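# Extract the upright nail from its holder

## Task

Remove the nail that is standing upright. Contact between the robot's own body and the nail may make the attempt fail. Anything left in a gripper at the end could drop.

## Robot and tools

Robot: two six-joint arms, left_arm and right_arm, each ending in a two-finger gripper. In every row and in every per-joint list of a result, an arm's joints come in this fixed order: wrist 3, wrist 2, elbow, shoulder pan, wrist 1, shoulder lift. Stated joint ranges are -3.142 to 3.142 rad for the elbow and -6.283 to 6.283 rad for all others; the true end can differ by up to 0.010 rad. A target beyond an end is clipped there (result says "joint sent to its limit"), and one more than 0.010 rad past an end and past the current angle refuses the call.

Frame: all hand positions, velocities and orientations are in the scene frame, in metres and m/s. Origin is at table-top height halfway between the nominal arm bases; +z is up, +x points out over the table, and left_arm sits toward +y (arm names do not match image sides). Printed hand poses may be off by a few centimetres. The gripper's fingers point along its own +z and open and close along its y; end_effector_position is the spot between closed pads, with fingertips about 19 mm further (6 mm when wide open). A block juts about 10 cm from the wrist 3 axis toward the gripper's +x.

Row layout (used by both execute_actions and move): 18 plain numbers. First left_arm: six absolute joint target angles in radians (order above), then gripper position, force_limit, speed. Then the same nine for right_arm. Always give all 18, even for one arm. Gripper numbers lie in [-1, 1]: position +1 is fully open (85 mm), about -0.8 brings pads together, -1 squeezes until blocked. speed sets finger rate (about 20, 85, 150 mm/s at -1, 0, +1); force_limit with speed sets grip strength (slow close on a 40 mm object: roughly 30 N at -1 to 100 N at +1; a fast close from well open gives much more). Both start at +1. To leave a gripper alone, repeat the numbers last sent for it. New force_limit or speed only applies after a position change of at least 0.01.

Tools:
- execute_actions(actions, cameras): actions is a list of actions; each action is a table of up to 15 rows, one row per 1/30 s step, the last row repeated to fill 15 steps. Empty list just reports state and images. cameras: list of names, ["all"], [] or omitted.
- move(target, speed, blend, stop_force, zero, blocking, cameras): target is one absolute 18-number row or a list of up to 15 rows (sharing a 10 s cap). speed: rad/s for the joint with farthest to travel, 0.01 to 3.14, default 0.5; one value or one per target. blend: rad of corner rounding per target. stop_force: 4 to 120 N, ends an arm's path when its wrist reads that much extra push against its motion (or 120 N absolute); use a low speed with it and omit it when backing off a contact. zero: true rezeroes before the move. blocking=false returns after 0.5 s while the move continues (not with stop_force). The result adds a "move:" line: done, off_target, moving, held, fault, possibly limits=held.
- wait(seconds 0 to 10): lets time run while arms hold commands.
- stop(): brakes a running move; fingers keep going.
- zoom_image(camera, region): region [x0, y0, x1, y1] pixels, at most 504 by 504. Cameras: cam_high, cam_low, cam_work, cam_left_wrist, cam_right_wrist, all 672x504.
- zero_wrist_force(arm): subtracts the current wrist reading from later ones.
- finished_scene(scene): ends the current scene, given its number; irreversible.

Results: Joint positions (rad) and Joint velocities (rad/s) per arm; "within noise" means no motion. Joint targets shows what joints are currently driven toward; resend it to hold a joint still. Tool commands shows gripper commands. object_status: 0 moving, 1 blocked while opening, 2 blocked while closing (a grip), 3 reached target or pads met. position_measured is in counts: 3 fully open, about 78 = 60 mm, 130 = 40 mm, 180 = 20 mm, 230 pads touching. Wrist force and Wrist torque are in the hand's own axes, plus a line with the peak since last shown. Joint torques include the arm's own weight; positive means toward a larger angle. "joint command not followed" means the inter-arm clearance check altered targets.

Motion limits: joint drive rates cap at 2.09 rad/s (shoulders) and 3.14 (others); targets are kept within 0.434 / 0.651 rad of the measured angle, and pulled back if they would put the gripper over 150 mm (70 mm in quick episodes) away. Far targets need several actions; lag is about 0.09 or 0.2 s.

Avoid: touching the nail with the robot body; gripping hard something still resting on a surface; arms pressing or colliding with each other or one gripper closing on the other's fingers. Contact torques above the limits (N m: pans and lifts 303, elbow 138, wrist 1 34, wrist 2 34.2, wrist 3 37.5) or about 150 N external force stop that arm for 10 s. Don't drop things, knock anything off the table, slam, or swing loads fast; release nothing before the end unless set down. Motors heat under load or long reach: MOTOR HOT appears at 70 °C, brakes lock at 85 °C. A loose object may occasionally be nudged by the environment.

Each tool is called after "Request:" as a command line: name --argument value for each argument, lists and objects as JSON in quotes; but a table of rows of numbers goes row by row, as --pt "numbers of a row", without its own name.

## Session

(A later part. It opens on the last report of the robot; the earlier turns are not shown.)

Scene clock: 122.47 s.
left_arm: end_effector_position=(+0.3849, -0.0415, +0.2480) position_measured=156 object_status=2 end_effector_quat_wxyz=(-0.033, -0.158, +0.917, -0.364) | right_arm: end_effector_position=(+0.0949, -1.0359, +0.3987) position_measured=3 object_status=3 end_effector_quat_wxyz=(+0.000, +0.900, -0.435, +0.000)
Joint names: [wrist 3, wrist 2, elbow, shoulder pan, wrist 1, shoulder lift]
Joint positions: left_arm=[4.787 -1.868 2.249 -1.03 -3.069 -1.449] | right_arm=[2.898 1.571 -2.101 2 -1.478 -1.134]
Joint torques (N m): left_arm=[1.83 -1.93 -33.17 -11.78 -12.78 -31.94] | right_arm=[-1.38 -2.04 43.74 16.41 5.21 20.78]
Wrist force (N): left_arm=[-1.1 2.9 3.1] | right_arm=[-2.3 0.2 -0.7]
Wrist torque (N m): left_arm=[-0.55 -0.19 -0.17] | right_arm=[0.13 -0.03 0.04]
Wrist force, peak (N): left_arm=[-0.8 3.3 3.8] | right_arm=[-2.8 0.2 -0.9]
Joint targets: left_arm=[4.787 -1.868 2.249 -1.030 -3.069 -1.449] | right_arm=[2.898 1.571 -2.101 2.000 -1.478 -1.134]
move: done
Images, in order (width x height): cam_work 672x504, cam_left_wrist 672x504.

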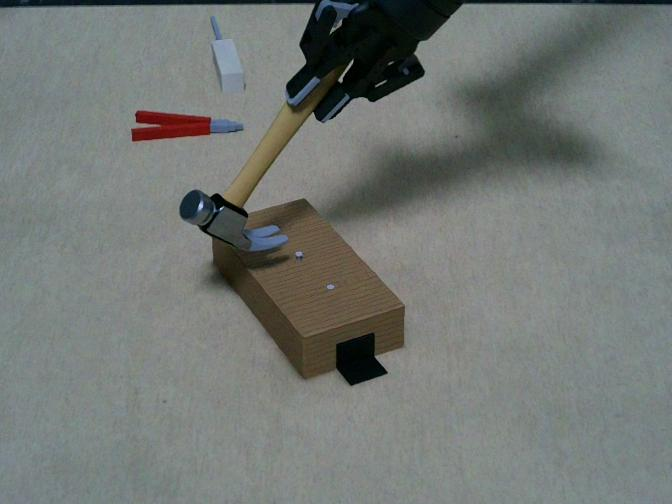

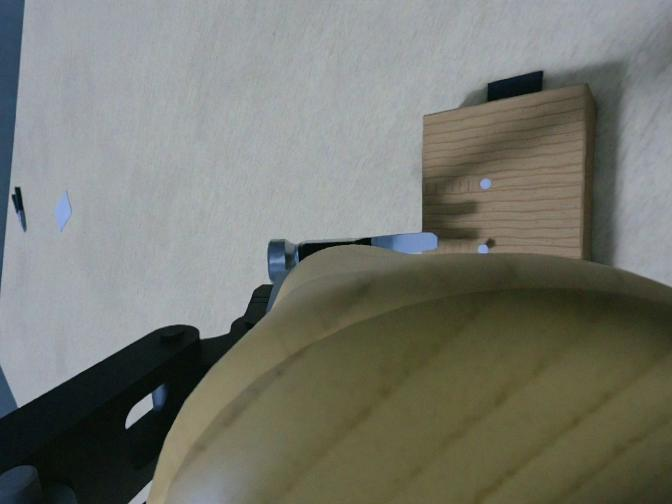

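Request:
move --target '[4.787,-1.868,2.3056,-1.0314,-3.1738,-1.4356,-1,0.7,-1,2.898,1.5708,-2.1010,2.0,-1.4777,-1.1337,1,1,1]' --speed 0.15

Request:
move --target '[4.787,-1.868,2.3157,-1.0314,-3.2114,-1.4081,-1,0.7,-1,2.898,1.5708,-2.1010,2.0,-1.4777,-1.1337,1,1,1]' --speed 0.02 --stop_force 5 --cameras '["cam_left_wrist","cam_work","cam_low"]'

Request:
zoom_image --camera "cam_work" --region '[200, 180, 380, 320]'

Request:
zoom_image --camera "cam_low" --region '[220, 110, 340, 210]'

Request:
zoom_image --camera "cam_left_wrist" --region '[380, 190, 540, 310]'

Scene clock: 124.70 s.
left_arm: end_effector_position=(+0.3752, -0.0273, +0.2294) position_measured=156 object_status=2 end_effector_quat_wxyz=(-0.028, -0.153, +0.912, -0.379) | right_arm: end_effector_position=(+0.0949, -1.0359, +0.3987) position_measured=3 object_status=3 end_effector_quat_wxyz=(+0.000, +0.900, -0.435, +0.000)
Joint names: [wrist 3, wrist 2, elbow, shoulder pan, wrist 1, shoulder lift]
Joint positions: left_arm=[4.787 -1.868 2.306 -1.031 -3.174 -1.436] | right_arm=[2.898 1.571 -2.101 2 -1.478 -1.134]
Joint torques (N m): left_arm=[1.63 -1.44 -30.09 -14.03 -12.48 -31.76] | right_arm=[-1.15 -2.11 43.37 16.23 5.46 22.01]
Wrist force (N): left_arm=[-0.5 2.8 2.8] | right_arm=[-2.3 0.2 -0.6]
Wrist torque (N m): left_arm=[-0.61 -0.28 -0.12] | right_arm=[0.14 -0.05 0.04]
Wrist force, peak (N): left_arm=[-0.3 3.4 3.0] | right_arm=[-2.7 0.6 -0.7]
Joint targets: left_arm=[4.787 -1.868 2.306 -1.031 -3.174 -1.436] | right_arm=[2.898 1.571 -2.101 2.000 -1.478 -1.134]
move: done

Scene clock: 127.33 s.
left_arm: end_effector_position=(+0.3752, -0.0272, +0.2133) position_measured=156 object_status=2 end_effector_quat_wxyz=(-0.028, -0.153, +0.912, -0.379) | right_arm: end_effector_position=(+0.0949, -1.0359, +0.3987) position_measured=3 object_status=3 end_effector_quat_wxyz=(+0.000, +0.900, -0.435, +0.000)
Joint names: [wrist 3, wrist 2, elbow, shoulder pan, wrist 1, shoulder lift]
Joint positions: left_arm=[4.787 -1.868 2.316 -1.031 -3.211 -1.408] | right_arm=[2.898 1.571 -2.101 2 -1.478 -1.134]
Joint torques (N m): left_arm=[2.13 -0.61 -31.05 -9.16 -11.92 -31.17] | right_arm=[-1.16 -2.01 43.26 14.67 5.53 23.13]
Wrist force (N): left_arm=[-0.5 2.7 2.8] | right_arm=[-2.2 0.5 -0.6]
Wrist torque (N m): left_arm=[-0.63 -0.30 -0.10] | right_arm=[0.18 -0.06 0.04]
Wrist force, peak (N): left_arm=[-0.7 2.9 3.0] | right_arm=[-3.0 0.6 -0.8]
Joint targets: left_arm=[4.787 -1.868 2.316 -1.031 -3.211 -1.408] | right_arm=[2.898 1.571 -2.101 2.000 -1.478 -1.134]
move: done
Images, in order (width x height): cam_low 672x504, cam_work 672x504, cam_left_wrist 672x504.

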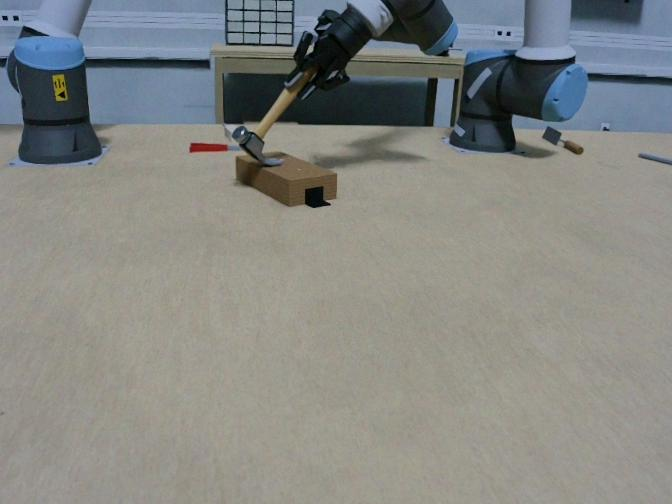

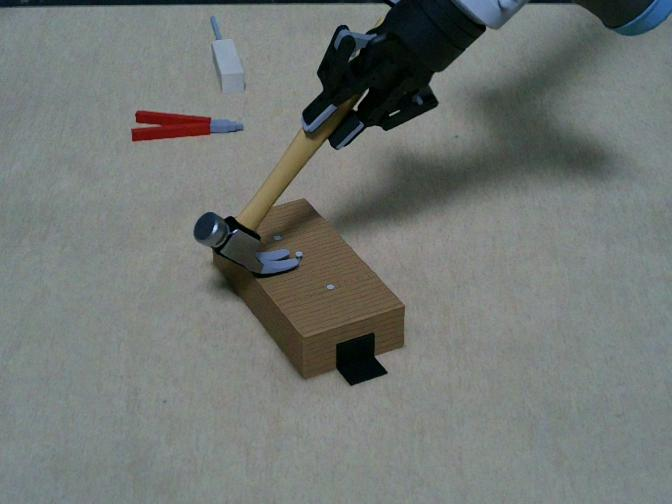

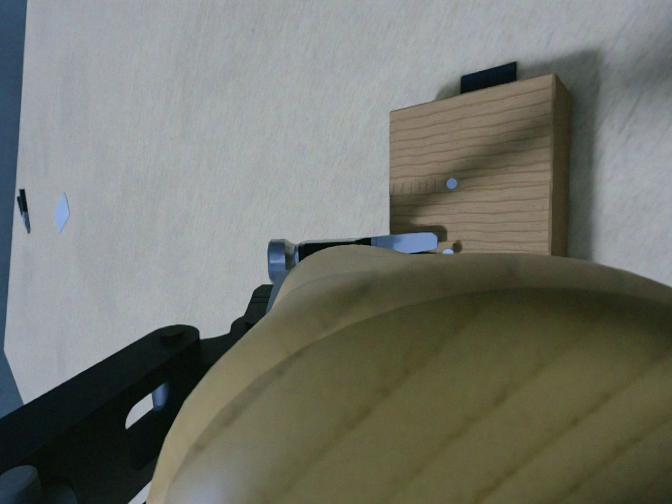

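Scaled by 2.800 from the camera's 672x504 image, which has a finer 960x720 frame.

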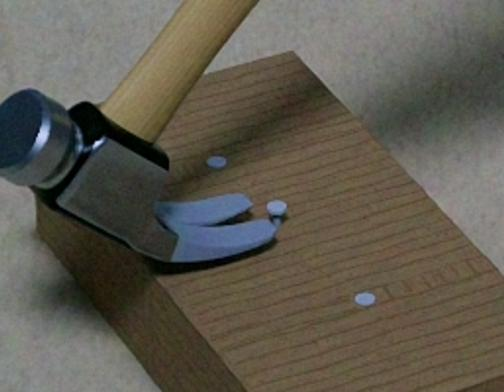

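Scaled by 4.200 from the camera's 672x504 image, which has a finer 960x720 frame.

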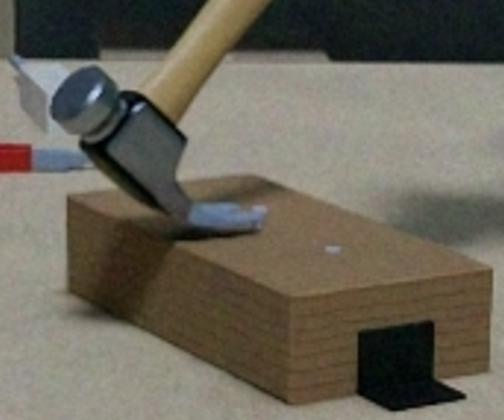

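Scaled by 3.150 from the camera's 672x504 image, which has a finer 960x720 frame.

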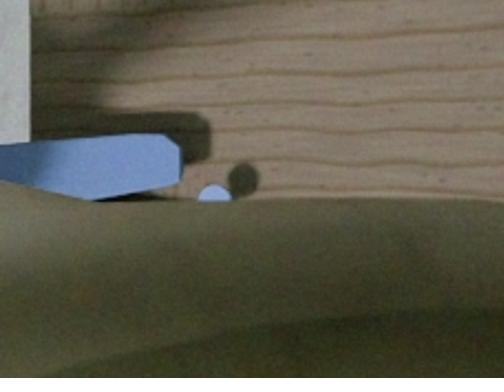

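Request:
move --target '[4.787,-1.868,2.3220,-1.0314,-3.2373,-1.3885,-1,0.7,-1,2.898,1.5708,-2.1010,2.0,-1.4777,-1.1337,1,1,1]' --speed 0.02 --stop_force 5 --cameras '["cam_left_wrist","cam_work","cam_low"]'

Request:
zoom_image --camera "cam_work" --region '[200, 180, 380, 320]'

Request:
zoom_image --camera "cam_low" --region '[220, 110, 340, 210]'

Request:
zoom_image --camera "cam_left_wrist" --region '[380, 190, 540, 310]'

Scene clock: 130.07 s.
left_arm: end_effector_position=(+0.3752, -0.0273, +0.2074) position_measured=156 object_status=2 end_effector_quat_wxyz=(-0.028, -0.153, +0.912, -0.379) | right_arm: end_effector_position=(+0.0949, -1.0359, +0.3987) position_measured=3 object_status=3 end_effector_quat_wxyz=(+0.000, +0.900, -0.435, +0.000)
Joint names: [wrist 3, wrist 2, elbow, shoulder pan, wrist 1, shoulder lift]
Joint positions: left_arm=[4.787 -1.868 2.319 -1.031 -3.225 -1.398] | right_arm=[2.898 1.571 -2.101 2 -1.478 -1.134]
Joint torques (N m): left_arm=[2.06 -1 -41.06 -10.33 -2.19 -61.35] | right_arm=[-1.3 -2.03 44.47 16.02 5.71 24.04]
Wrist force (N): left_arm=[-0.3 0.8 1.3] | right_arm=[-2.5 0.1 -0.7]
Wrist torque (N m): left_arm=[-0.55 -0.27 -0.06] | right_arm=[0.13 0.00 0.05]
Wrist force, peak (N): left_arm=[3.4 -2.6 -8.9] | right_arm=[-2.8 0.6 -0.5]
Joint targets: left_arm=[4.787 -1.868 2.319 -1.031 -3.225 -1.398] | right_arm=[2.898 1.571 -2.101 2.000 -1.478 -1.134]
move: contact (left_arm); left_arm: the wrist 1 is farthest, 0.012 rad from its target
Images, in order (width x height): cam_low 672x504, cam_work 672x504, cam_left_wrist 672x504.

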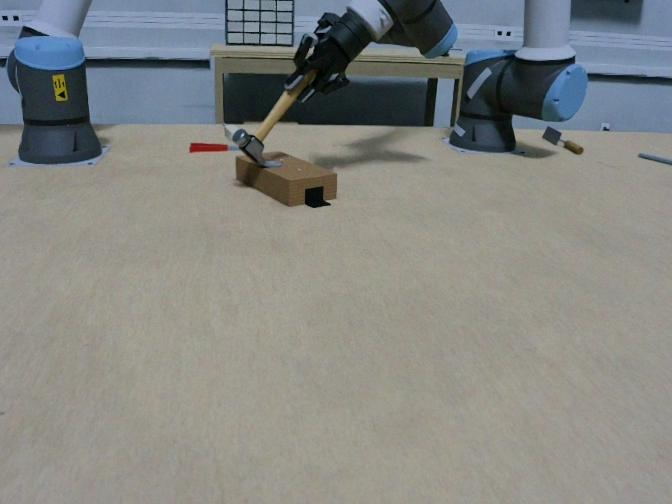

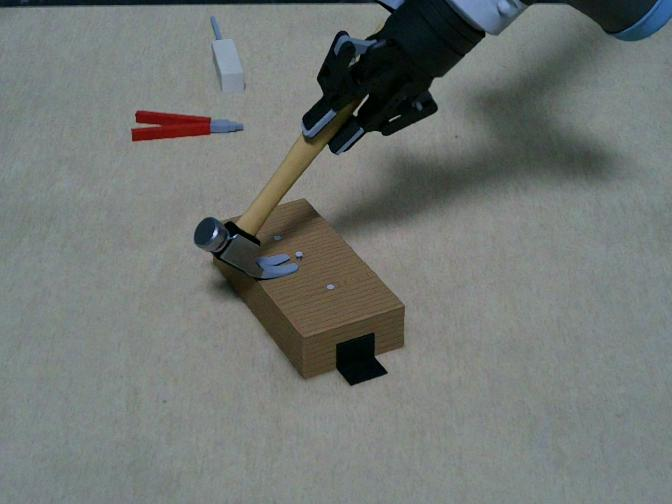

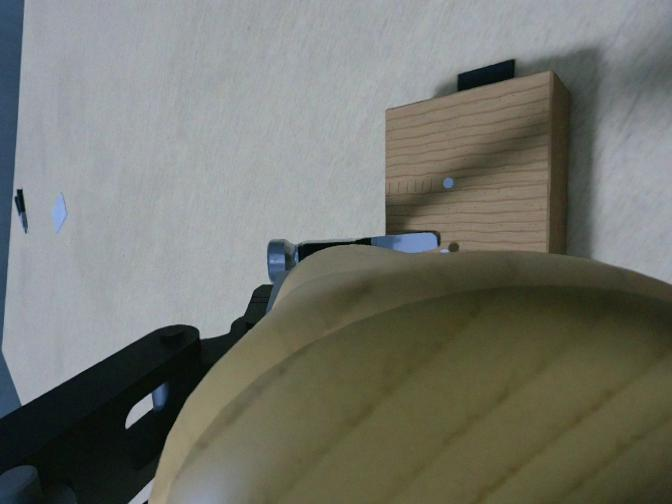

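Scaled by 2.800 from the camera's 672x504 image, which has a finer 960x720 frame.

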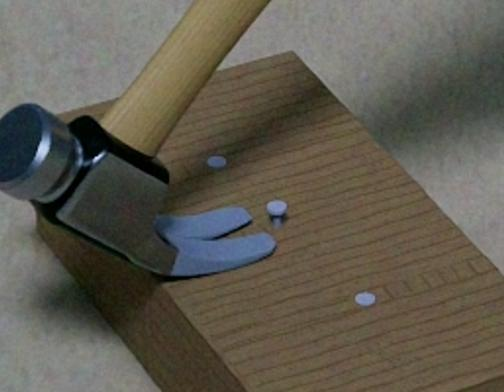

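Scaled by 4.200 from the camera's 672x504 image, which has a finer 960x720 frame.

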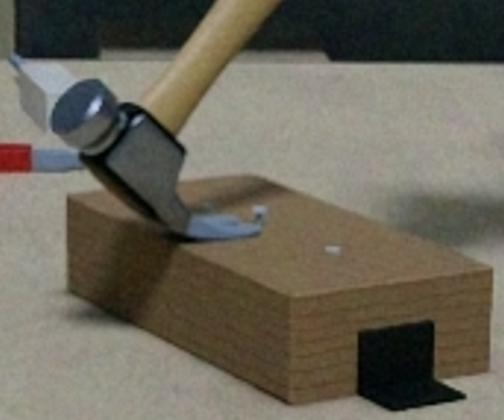

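Scaled by 3.150 from the camera's 672x504 image, which has a finer 960x720 frame.

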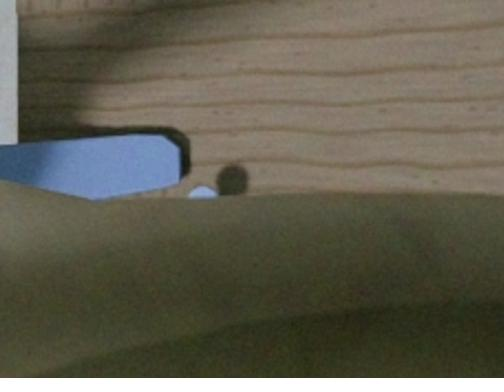

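Request:
move --target '[4.787,-1.868,2.3436,-1.0341,-3.2301,-1.4173,-1,0.7,-1,2.898,1.5708,-2.1010,2.0,-1.4777,-1.1337,1,1,1]' --speed 0.04 --stop_force 8 --cameras '["cam_left_wrist","cam_work","cam_low"]'

Request:
zoom_image --camera "cam_work" --region '[240, 210, 340, 290]'

Request:
zoom_image --camera "cam_low" --region '[250, 130, 320, 190]'

Request:
zoom_image --camera "cam_left_wrist" --region '[380, 190, 540, 310]'

Scene clock: 133.30 s.
left_arm: end_effector_position=(+0.3666, -0.0162, +0.2077) position_measured=156 object_status=2 end_effector_quat_wxyz=(-0.028, -0.152, +0.912, -0.379) | right_arm: end_effector_position=(+0.0949, -1.0359, +0.3987) position_measured=3 object_status=3 end_effector_quat_wxyz=(+0.000, +0.900, -0.435, +0.000)
Joint names: [wrist 3, wrist 2, elbow, shoulder pan, wrist 1, shoulder lift]
Joint positions: left_arm=[4.787 -1.868 2.344 -1.034 -3.23 -1.417] | right_arm=[2.898 1.571 -2.101 2 -1.478 -1.134]
Joint torques (N m): left_arm=[1.69 -0.11 -29.27 -12.17 -11.56 -63.1] | right_arm=[-1.15 -2.01 43.78 15.16 5.76 24.26]
Wrist force (N): left_arm=[-0.5 2.8 2.8] | right_arm=[-2.2 0.4 -0.4]
Wrist torque (N m): left_arm=[-0.62 -0.29 -0.13] | right_arm=[0.17 -0.05 0.04]
Wrist force, peak (N): left_arm=[-0.7 2.9 3.0] | right_arm=[-2.8 0.5 -0.7]
Joint targets: left_arm=[4.787 -1.868 2.344 -1.034 -3.230 -1.417] | right_arm=[2.898 1.571 -2.101 2.000 -1.478 -1.134]
move: done
Images, in order (width x height): cam_low 672x504, cam_work 672x504, cam_left_wrist 672x504.

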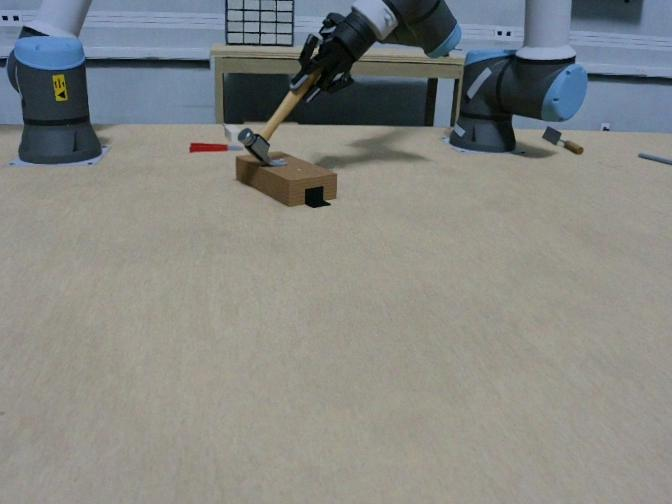

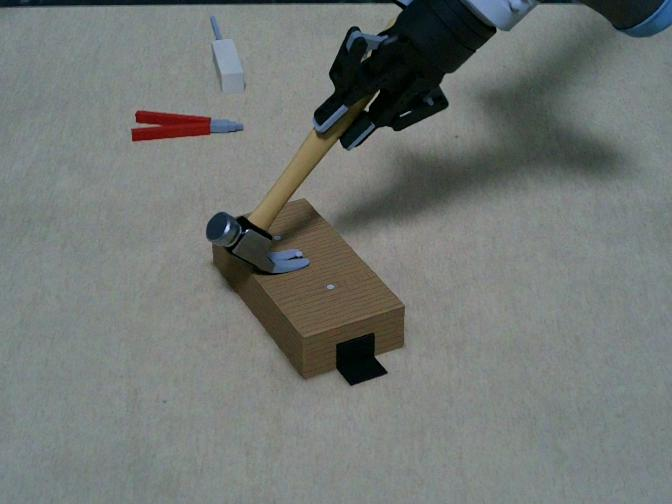

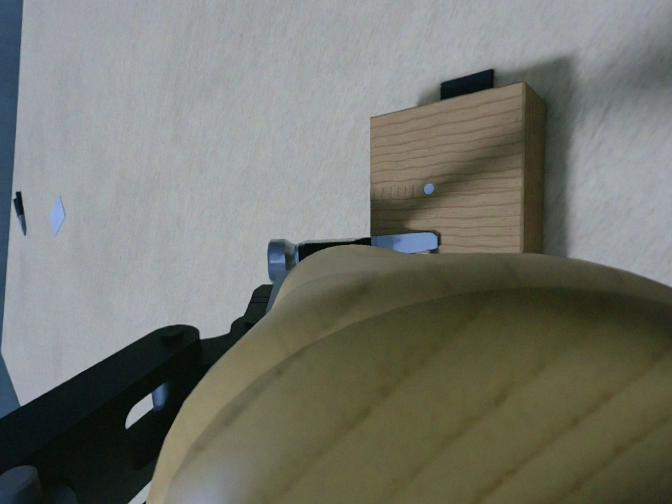

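Scaled by 5.040 from the camera's 672x504 image, which has a finer 960x720 frame.

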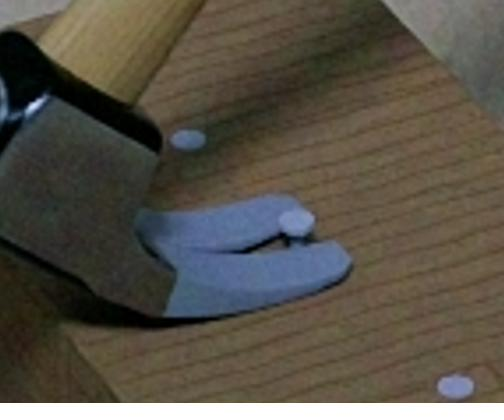

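Scaled by 7.200 from the camera's 672x504 image, which has a finer 960x720 frame.

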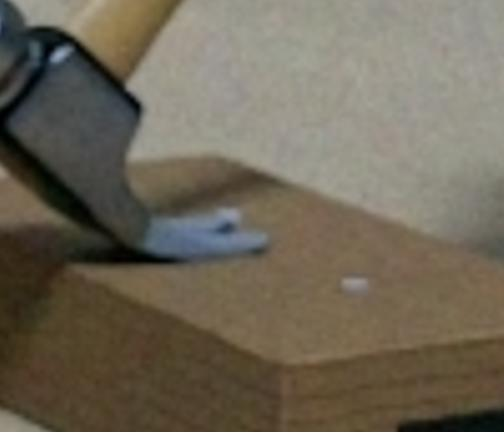

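Scaled by 3.150 from the camera's 672x504 image, which has a finer 960x720 frame.

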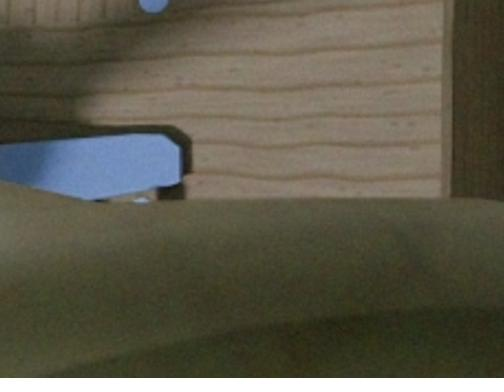

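Request:
move --target '[4.787,-1.868,2.3645,-1.0341,-3.2343,-1.4340,-1,0.7,-1,2.898,1.5708,-2.1010,2.0,-1.4777,-1.1337,1,1,1]' --speed 0.025 --stop_force 8 --cameras '["cam_left_wrist","cam_work","cam_low"]'

Request:
zoom_image --camera "cam_work" --region '[240, 210, 340, 290]'

Request:
zoom_image --camera "cam_low" --region '[250, 130, 320, 190]'

Scene clock: 137.80 s.
left_arm: end_effector_position=(+0.3607, -0.0058, +0.2078) position_measured=156 object_status=2 end_effector_quat_wxyz=(-0.028, -0.152, +0.912, -0.379) | right_arm: end_effector_position=(+0.0949, -1.0359, +0.3987) position_measured=3 object_status=3 end_effector_quat_wxyz=(+0.000, +0.900, -0.435, +0.000)
Joint names: [wrist 3, wrist 2, elbow, shoulder pan, wrist 1, shoulder lift]
Joint positions: left_arm=[4.787 -1.868 2.365 -1.034 -3.234 -1.434] | right_arm=[2.898 1.571 -2.101 2 -1.478 -1.134]
Joint torques (N m): left_arm=[1.36 -0.68 -29.8 -5.11 -11.79 -60.07] | right_arm=[-0.98 -2.06 44.16 15.75 6.18 25.08]
Wrist force (N): left_arm=[-1.3 2.6 3.2] | right_arm=[-2.4 0.1 -0.5]
Wrist torque (N m): left_arm=[-0.58 -0.35 -0.12] | right_arm=[0.12 -0.02 0.04]
Wrist force, peak (N): left_arm=[-1.2 2.8 3.1] | right_arm=[-2.9 0.6 -0.9]
Joint targets: left_arm=[4.787 -1.868 2.365 -1.034 -3.234 -1.434] | right_arm=[2.898 1.571 -2.101 2.000 -1.478 -1.134]
move: done
Images, in order (width x height): cam_low 672x504, cam_work 672x504, cam_left_wrist 672x504.

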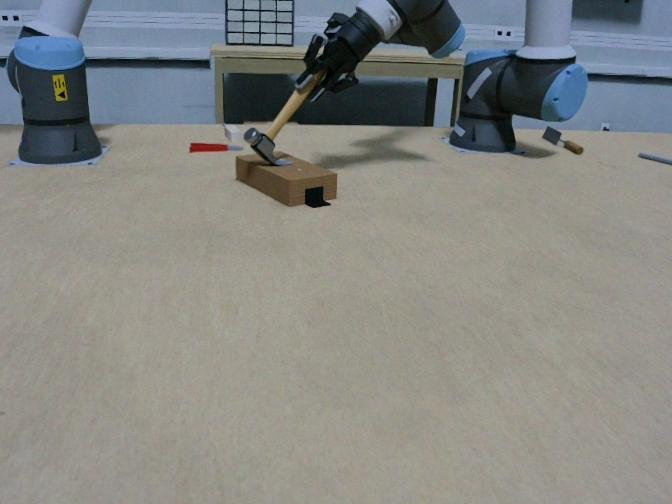

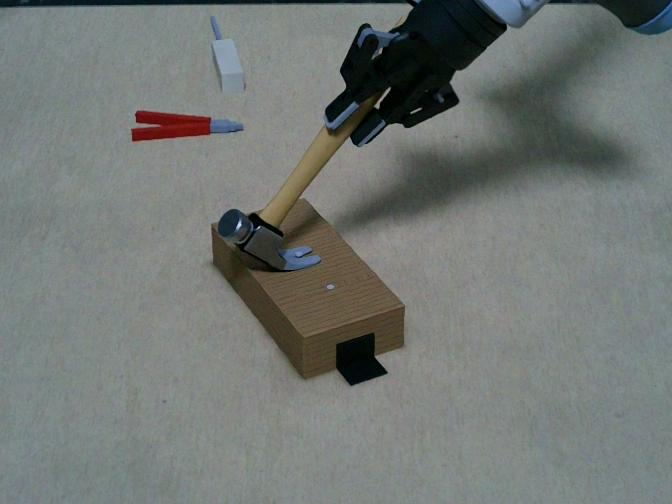

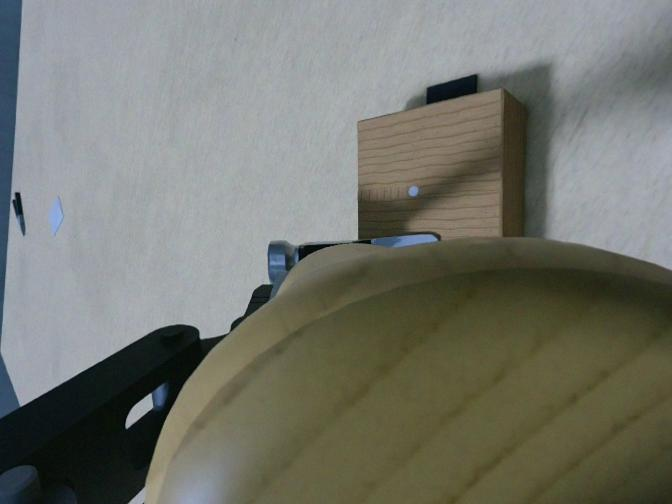

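Scaled by 5.040 from the camera's 672x504 image, which has a finer 960x720 frame.

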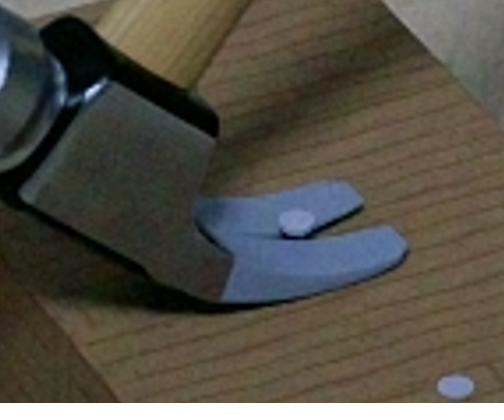

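Scaled by 7.200 from the camera's 672x504 image, which has a finer 960x720 frame.

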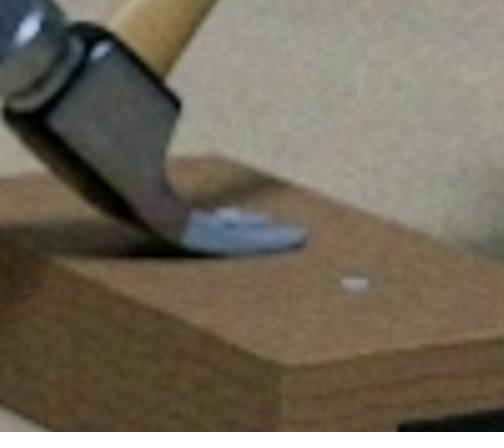

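Request:
move --pt "4.787 -1.868 2.2804 -1.0341 -3.0135 -1.4486 -1 0.7 -1 2.898 1.5708 -2.1010 2.0 -1.4777 -1.1337 1 1 1" --pt "4.787 -1.868 2.1886 -1.0341 -2.8051 -1.4430 -1 0.7 -1 2.898 1.5708 -2.1010 2.0 -1.4777 -1.1337 1 1 1" --speed 0.06 --stop_force 50 --cameras '["cam_left_wrist","cam_work","cam_low"]'

Request:
zoom_image --camera "cam_work" --region '[220, 190, 340, 290]'

Scene clock: 148.00 s.
left_arm: end_effector_position=(+0.3783, -0.0366, +0.2172) position_measured=156 object_status=2 end_effector_quat_wxyz=(-0.067, -0.177, +0.944, -0.271) | right_arm: end_effector_position=(+0.0949, -1.0359, +0.3987) position_measured=3 object_status=3 end_effector_quat_wxyz=(+0.000, +0.900, -0.435, +0.000)
Joint names: [wrist 3, wrist 2, elbow, shoulder pan, wrist 1, shoulder lift]
Joint positions: left_arm=[4.787 -1.868 2.189 -1.034 -2.805 -1.443] | right_arm=[2.898 1.571 -2.101 2 -1.478 -1.134]
Joint torques (N m): left_arm=[1.1 -0.93 -41.81 7.04 -0.42 -31.05] | right_arm=[-0.86 -1.75 44.39 14.98 6.52 25.73]
Wrist force (N): left_arm=[0.8 -4.4 -0.8] | right_arm=[-2.5 0.5 -0.1]
Wrist torque (N m): left_arm=[0.14 -0.23 0.05] | right_arm=[0.20 0.00 0.04]
Wrist force, peak (N): left_arm=[4.5 -8.6 -25.8] | right_arm=[-3.0 0.3 -0.6]
Joint targets: left_arm=[4.787 -1.868 2.189 -1.034 -2.805 -1.443] | right_arm=[2.898 1.571 -2.101 2.000 -1.478 -1.134]
move: done
Images, in order (width x height): cam_low 672x504, cam_work 672x504, cam_left_wrist 672x504.

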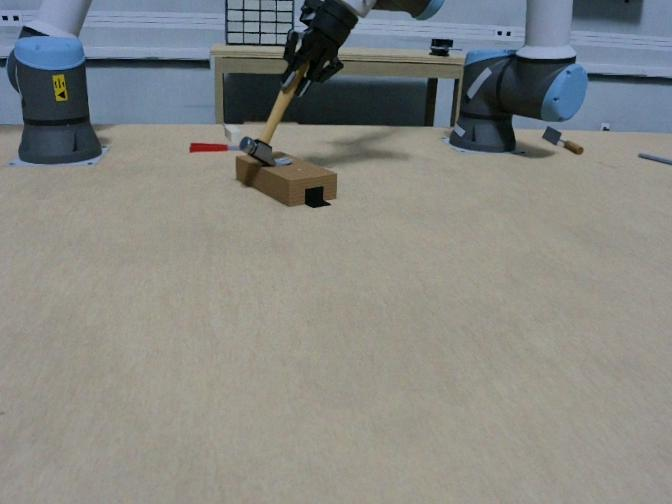

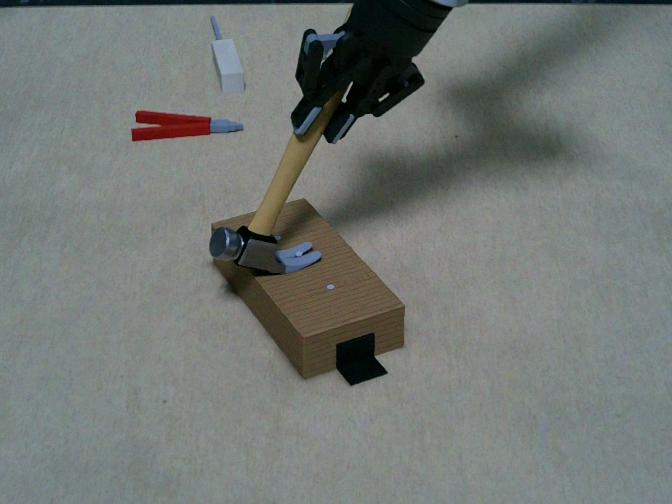

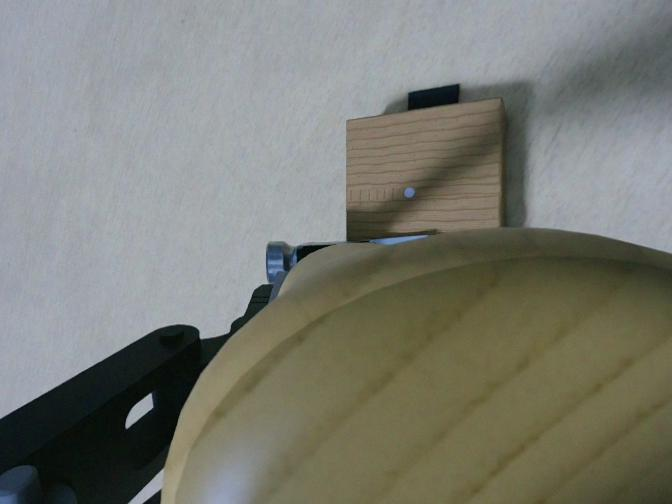

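Scaled by 4.200 from the camera's 672x504 image, which has a finer 960x720 frame.

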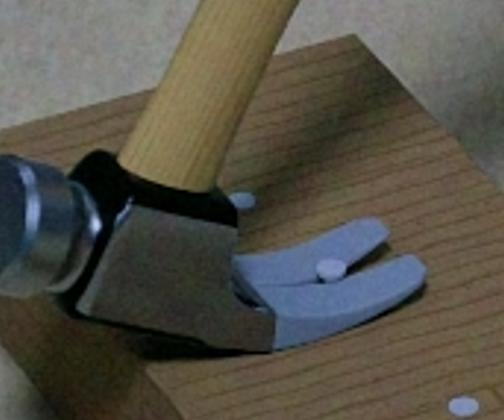

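Request:
move --pt "4.787 -1.868 2.1318 -1.0341 -2.6883 -1.4332 -1 0.7 -1 2.898 1.5708 -2.1010 2.0 -1.4777 -1.1337 1 1 1" --pt "4.787 -1.868 2.0736 -1.0341 -2.5759 -1.4176 -1 0.7 -1 2.898 1.5708 -2.1010 2.0 -1.4777 -1.1337 1 1 1" --speed 0.05 --stop_force 50 --cameras '["cam_left_wrist","cam_work"]'

Request:
zoom_image --camera "cam_work" --region '[220, 190, 340, 290]'

Scene clock: 153.90 s.
left_arm: end_effector_position=(+0.3885, -0.0545, +0.2235) position_measured=156 object_status=2 end_effector_quat_wxyz=(-0.089, -0.190, +0.956, -0.207) | right_arm: end_effector_position=(+0.0949, -1.0359, +0.3987) position_measured=3 object_status=3 end_effector_quat_wxyz=(+0.000, +0.900, -0.435, +0.000)
Joint names: [wrist 3, wrist 2, elbow, shoulder pan, wrist 1, shoulder lift]
Joint positions: left_arm=[4.787 -1.868 2.074 -1.034 -2.576 -1.418] | right_arm=[2.898 1.571 -2.101 2 -1.478 -1.134]
Joint torques (N m): left_arm=[0.32 -5 -99.67 10.25 -13.08 -68.78] | right_arm=[-0.55 -1.87 44.21 15.63 6.77 24.5]
Wrist force (N): left_arm=[-6.1 46.0 39.4] | right_arm=[-2.3 0.3 -0.6]
Wrist torque (N m): left_arm=[0.36 -0.58 0.48] | right_arm=[0.16 -0.03 0.04]
Wrist force, peak (N): left_arm=[-5.7 45.9 40.8] | right_arm=[-2.9 0.2 -0.8]
Joint targets: left_arm=[4.787 -1.868 2.074 -1.034 -2.576 -1.418] | right_arm=[2.898 1.571 -2.101 2.000 -1.478 -1.134]
move: contact (left_arm)
Images, in order (width x height): cam_work 672x504, cam_left_wrist 672x504.

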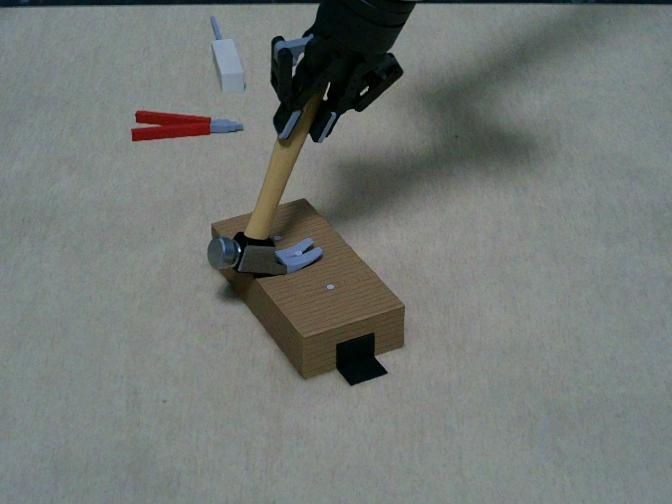

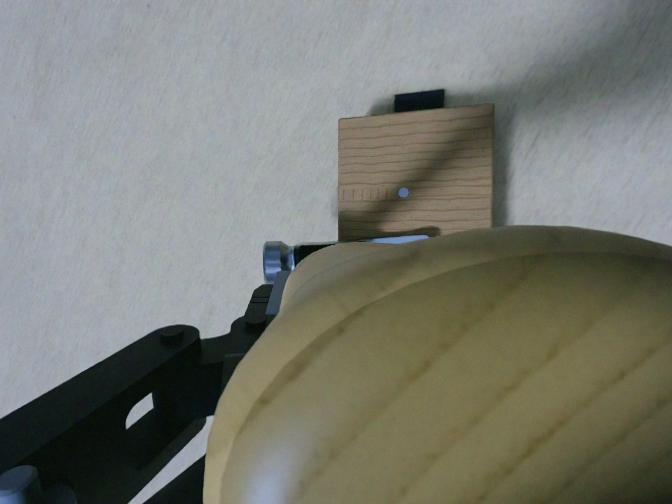

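Scaled by 4.200 from the camera's 672x504 image, which has a finer 960x720 frame.

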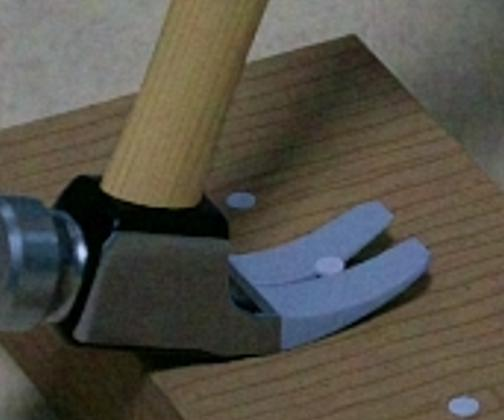

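Request:
move --target '[4.787,-1.868,1.9858,-1.0341,-2.4189,-1.3820,-1,0.7,-1,2.898,1.5708,-2.1010,2.0,-1.4777,-1.1337,1,1,1]' --speed 0.04 --stop_force 35 --cameras '["cam_left_wrist","cam_work"]'

Request:
zoom_image --camera "cam_work" --region '[220, 190, 340, 290]'

Scene clock: 158.83 s.
left_arm: end_effector_position=(+0.3962, -0.0680, +0.2236) position_measured=156 object_status=2 end_effector_quat_wxyz=(-0.105, -0.199, +0.961, -0.158) | right_arm: end_effector_position=(+0.0949, -1.0359, +0.3987) position_measured=3 object_status=3 end_effector_quat_wxyz=(+0.000, +0.900, -0.435, +0.000)
Joint names: [wrist 3, wrist 2, elbow, shoulder pan, wrist 1, shoulder lift]
Joint positions: left_arm=[4.787 -1.868 1.986 -1.034 -2.419 -1.382] | right_arm=[2.898 1.571 -2.101 2 -1.478 -1.134]
Joint torques (N m): left_arm=[0.12 0.56 -74.68 7.15 -8.23 -32.29] | right_arm=[-0.84 -1.78 44.61 16.33 6.95 26.06]
Wrist force (N): left_arm=[8.3 49.6 -19.3] | right_arm=[-2.4 0.2 -0.5]
Wrist torque (N m): left_arm=[0.88 -0.06 0.62] | right_arm=[0.14 -0.03 0.04]
Wrist force, peak (N): left_arm=[-6.4 46.3 39.6] | right_arm=[-2.9 0.5 -0.4]
Joint targets: left_arm=[4.787 -1.868 1.986 -1.034 -2.419 -1.382] | right_arm=[2.898 1.571 -2.101 2.000 -1.478 -1.134]
move: done
Images, in order (width x height): cam_work 672x504, cam_left_wrist 672x504.

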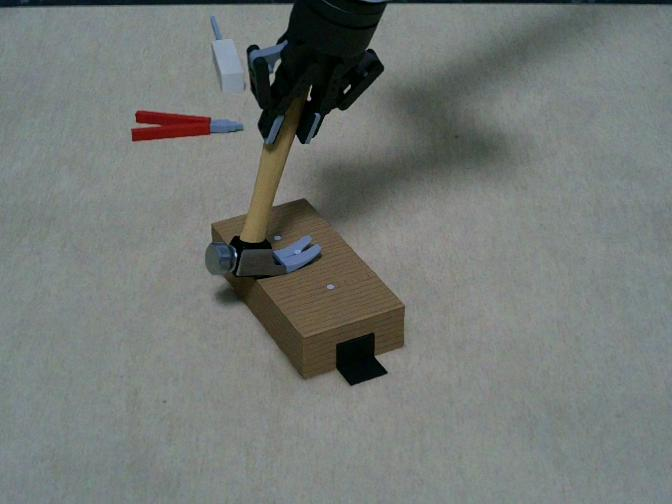

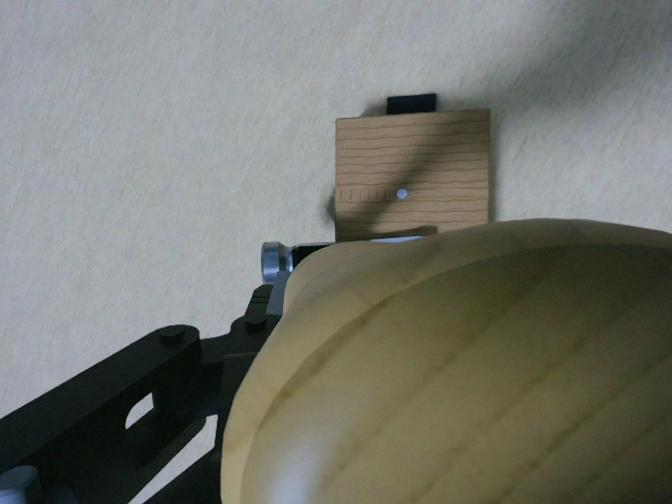

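Scaled by 4.200 from the camera's 672x504 image, which has a finer 960x720 frame.

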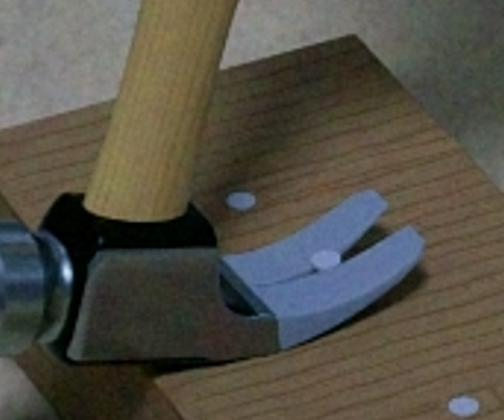

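Request:
move --target '[4.787,-1.868,1.8618,-1.0341,-2.2125,-1.3248,-1,0.7,-1,2.898,1.5708,-2.1010,2.0,-1.4777,-1.1337,1,1,1]' --speed 0.05 --stop_force 40 --cameras '["cam_left_wrist","cam_work"]'

Request:
zoom_image --camera "cam_work" --region '[220, 190, 340, 290]'

Scene clock: 164.23 s.
left_arm: end_effector_position=(+0.4064, -0.0857, +0.2251) position_measured=156 object_status=2 end_effector_quat_wxyz=(-0.126, -0.210, +0.965, -0.093) | right_arm: end_effector_position=(+0.0949, -1.0359, +0.3987) position_measured=3 object_status=3 end_effector_quat_wxyz=(+0.000, +0.900, -0.435, +0.000)
Joint names: [wrist 3, wrist 2, elbow, shoulder pan, wrist 1, shoulder lift]
Joint positions: left_arm=[4.787 -1.868 1.862 -1.034 -2.212 -1.325] | right_arm=[2.898 1.571 -2.101 2 -1.478 -1.134]
Joint torques (N m): left_arm=[0.15 0.34 -91.73 -1.93 -11.18 -59.65] | right_arm=[-0.66 -1.75 44.3 15.41 7.28 25.6]
Wrist force (N): left_arm=[2.2 48.2 23.8] | right_arm=[-2.7 0.2 -0.8]
Wrist torque (N m): left_arm=[1.47 0.14 0.86] | right_arm=[0.14 0.02 0.04]
Wrist force, peak (N): left_arm=[9.0 52.8 -27.6] | right_arm=[-2.8 0.5 -0.8]
Joint targets: left_arm=[4.787 -1.868 1.862 -1.034 -2.212 -1.325] | right_arm=[2.898 1.571 -2.101 2.000 -1.478 -1.134]
move: done
Images, in order (width x height): cam_work 672x504, cam_left_wrist 672x504.

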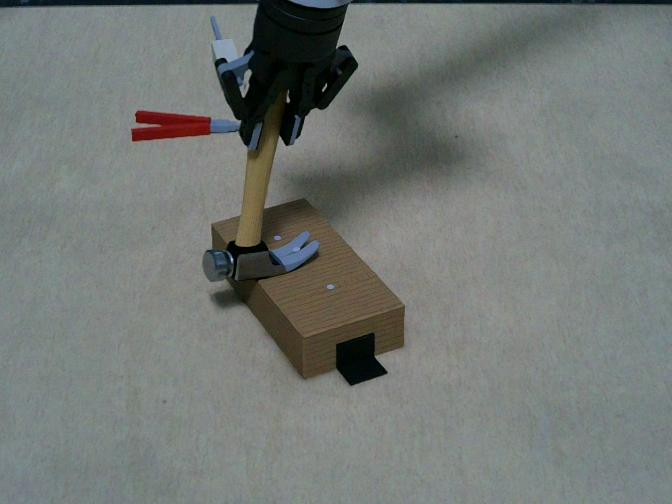

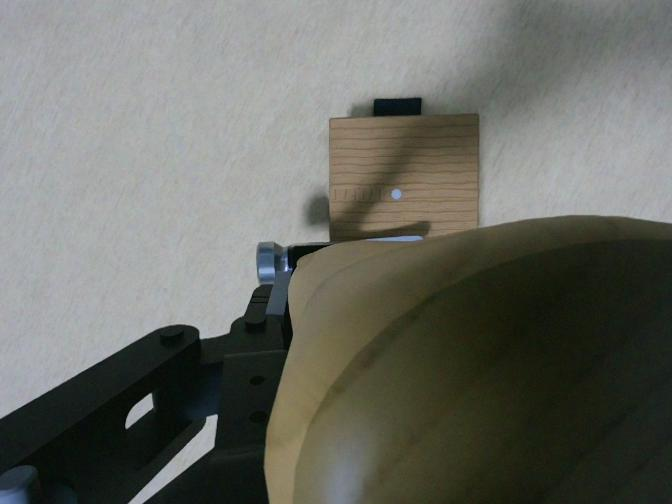

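Scaled by 4.200 from the camera's 672x504 image, which has a finer 960x720 frame.

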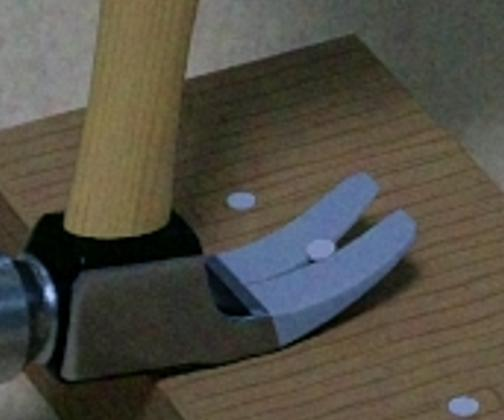

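Request:
move --target '[4.787,-1.868,1.7345,-1.0341,-2.0151,-1.2553,-1,0.7,-1,2.898,1.5708,-2.1010,2.0,-1.4777,-1.1337,1,1,1]' --speed 0.05 --stop_force 40 --cameras '["cam_low","cam_work"]'

Request:
zoom_image --camera "cam_work" --region '[220, 190, 340, 290]'

Request:
zoom_image --camera "cam_low" --region '[220, 110, 340, 210]'

Scene clock: 169.33 s.
left_arm: end_effector_position=(+0.4162, -0.1029, +0.2241) position_measured=156 object_status=2 end_effector_quat_wxyz=(-0.147, -0.221, +0.964, -0.027) | right_arm: end_effector_position=(+0.0949, -1.0359, +0.3987) position_measured=3 object_status=3 end_effector_quat_wxyz=(+0.000, +0.900, -0.435, +0.000)
Joint names: [wrist 3, wrist 2, elbow, shoulder pan, wrist 1, shoulder lift]
Joint positions: left_arm=[4.787 -1.868 1.734 -1.034 -2.015 -1.255] | right_arm=[2.898 1.571 -2.101 2 -1.478 -1.134]
Joint torques (N m): left_arm=[1.1 -1.17 -61.78 -8.38 -0.63 -58.68] | right_arm=[-0.33 -1.81 44.73 16.19 7.56 26.27]
Wrist force (N): left_arm=[1.3 3.9 15.7] | right_arm=[-2.5 0.5 -0.6]
Wrist torque (N m): left_arm=[2.01 0.35 0.73] | right_arm=[0.19 -0.02 0.05]
Wrist force, peak (N): left_arm=[2.0 48.4 23.6] | right_arm=[-2.9 0.4 -0.7]
Joint targets: left_arm=[4.787 -1.868 1.735 -1.034 -2.015 -1.255] | right_arm=[2.898 1.571 -2.101 2.000 -1.478 -1.134]
move: done
Images, in order (width x height): cam_low 672x504, cam_work 672x504.

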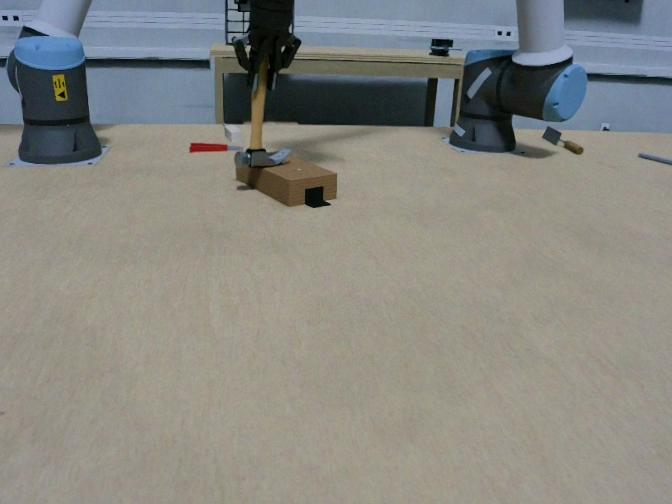

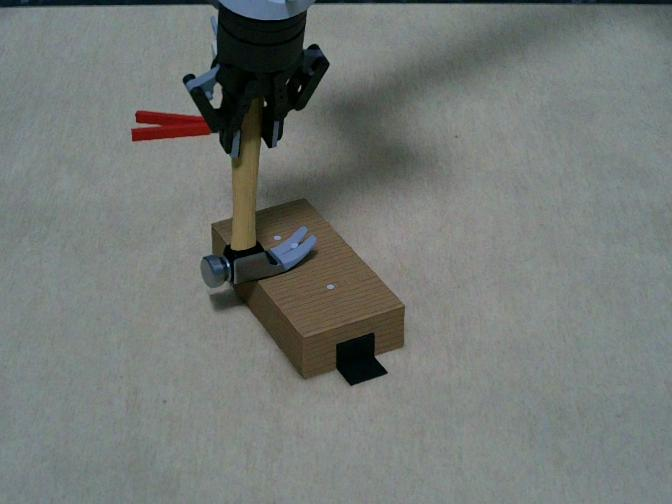

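Scaled by 4.200 from the camera's 672x504 image, which has a finer 960x720 frame.

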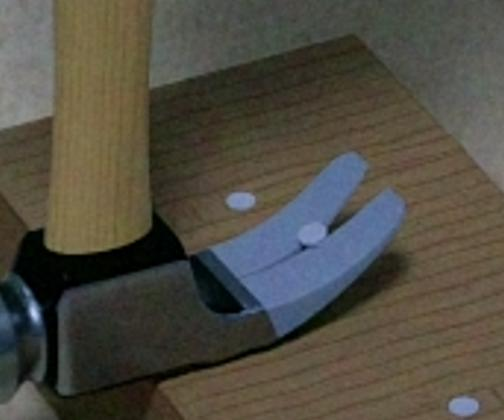

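Scaled by 4.200 from the camera's 672x504 image, which has a finer 960x720 frame.

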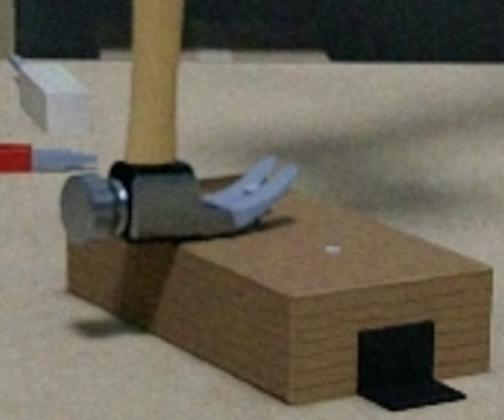

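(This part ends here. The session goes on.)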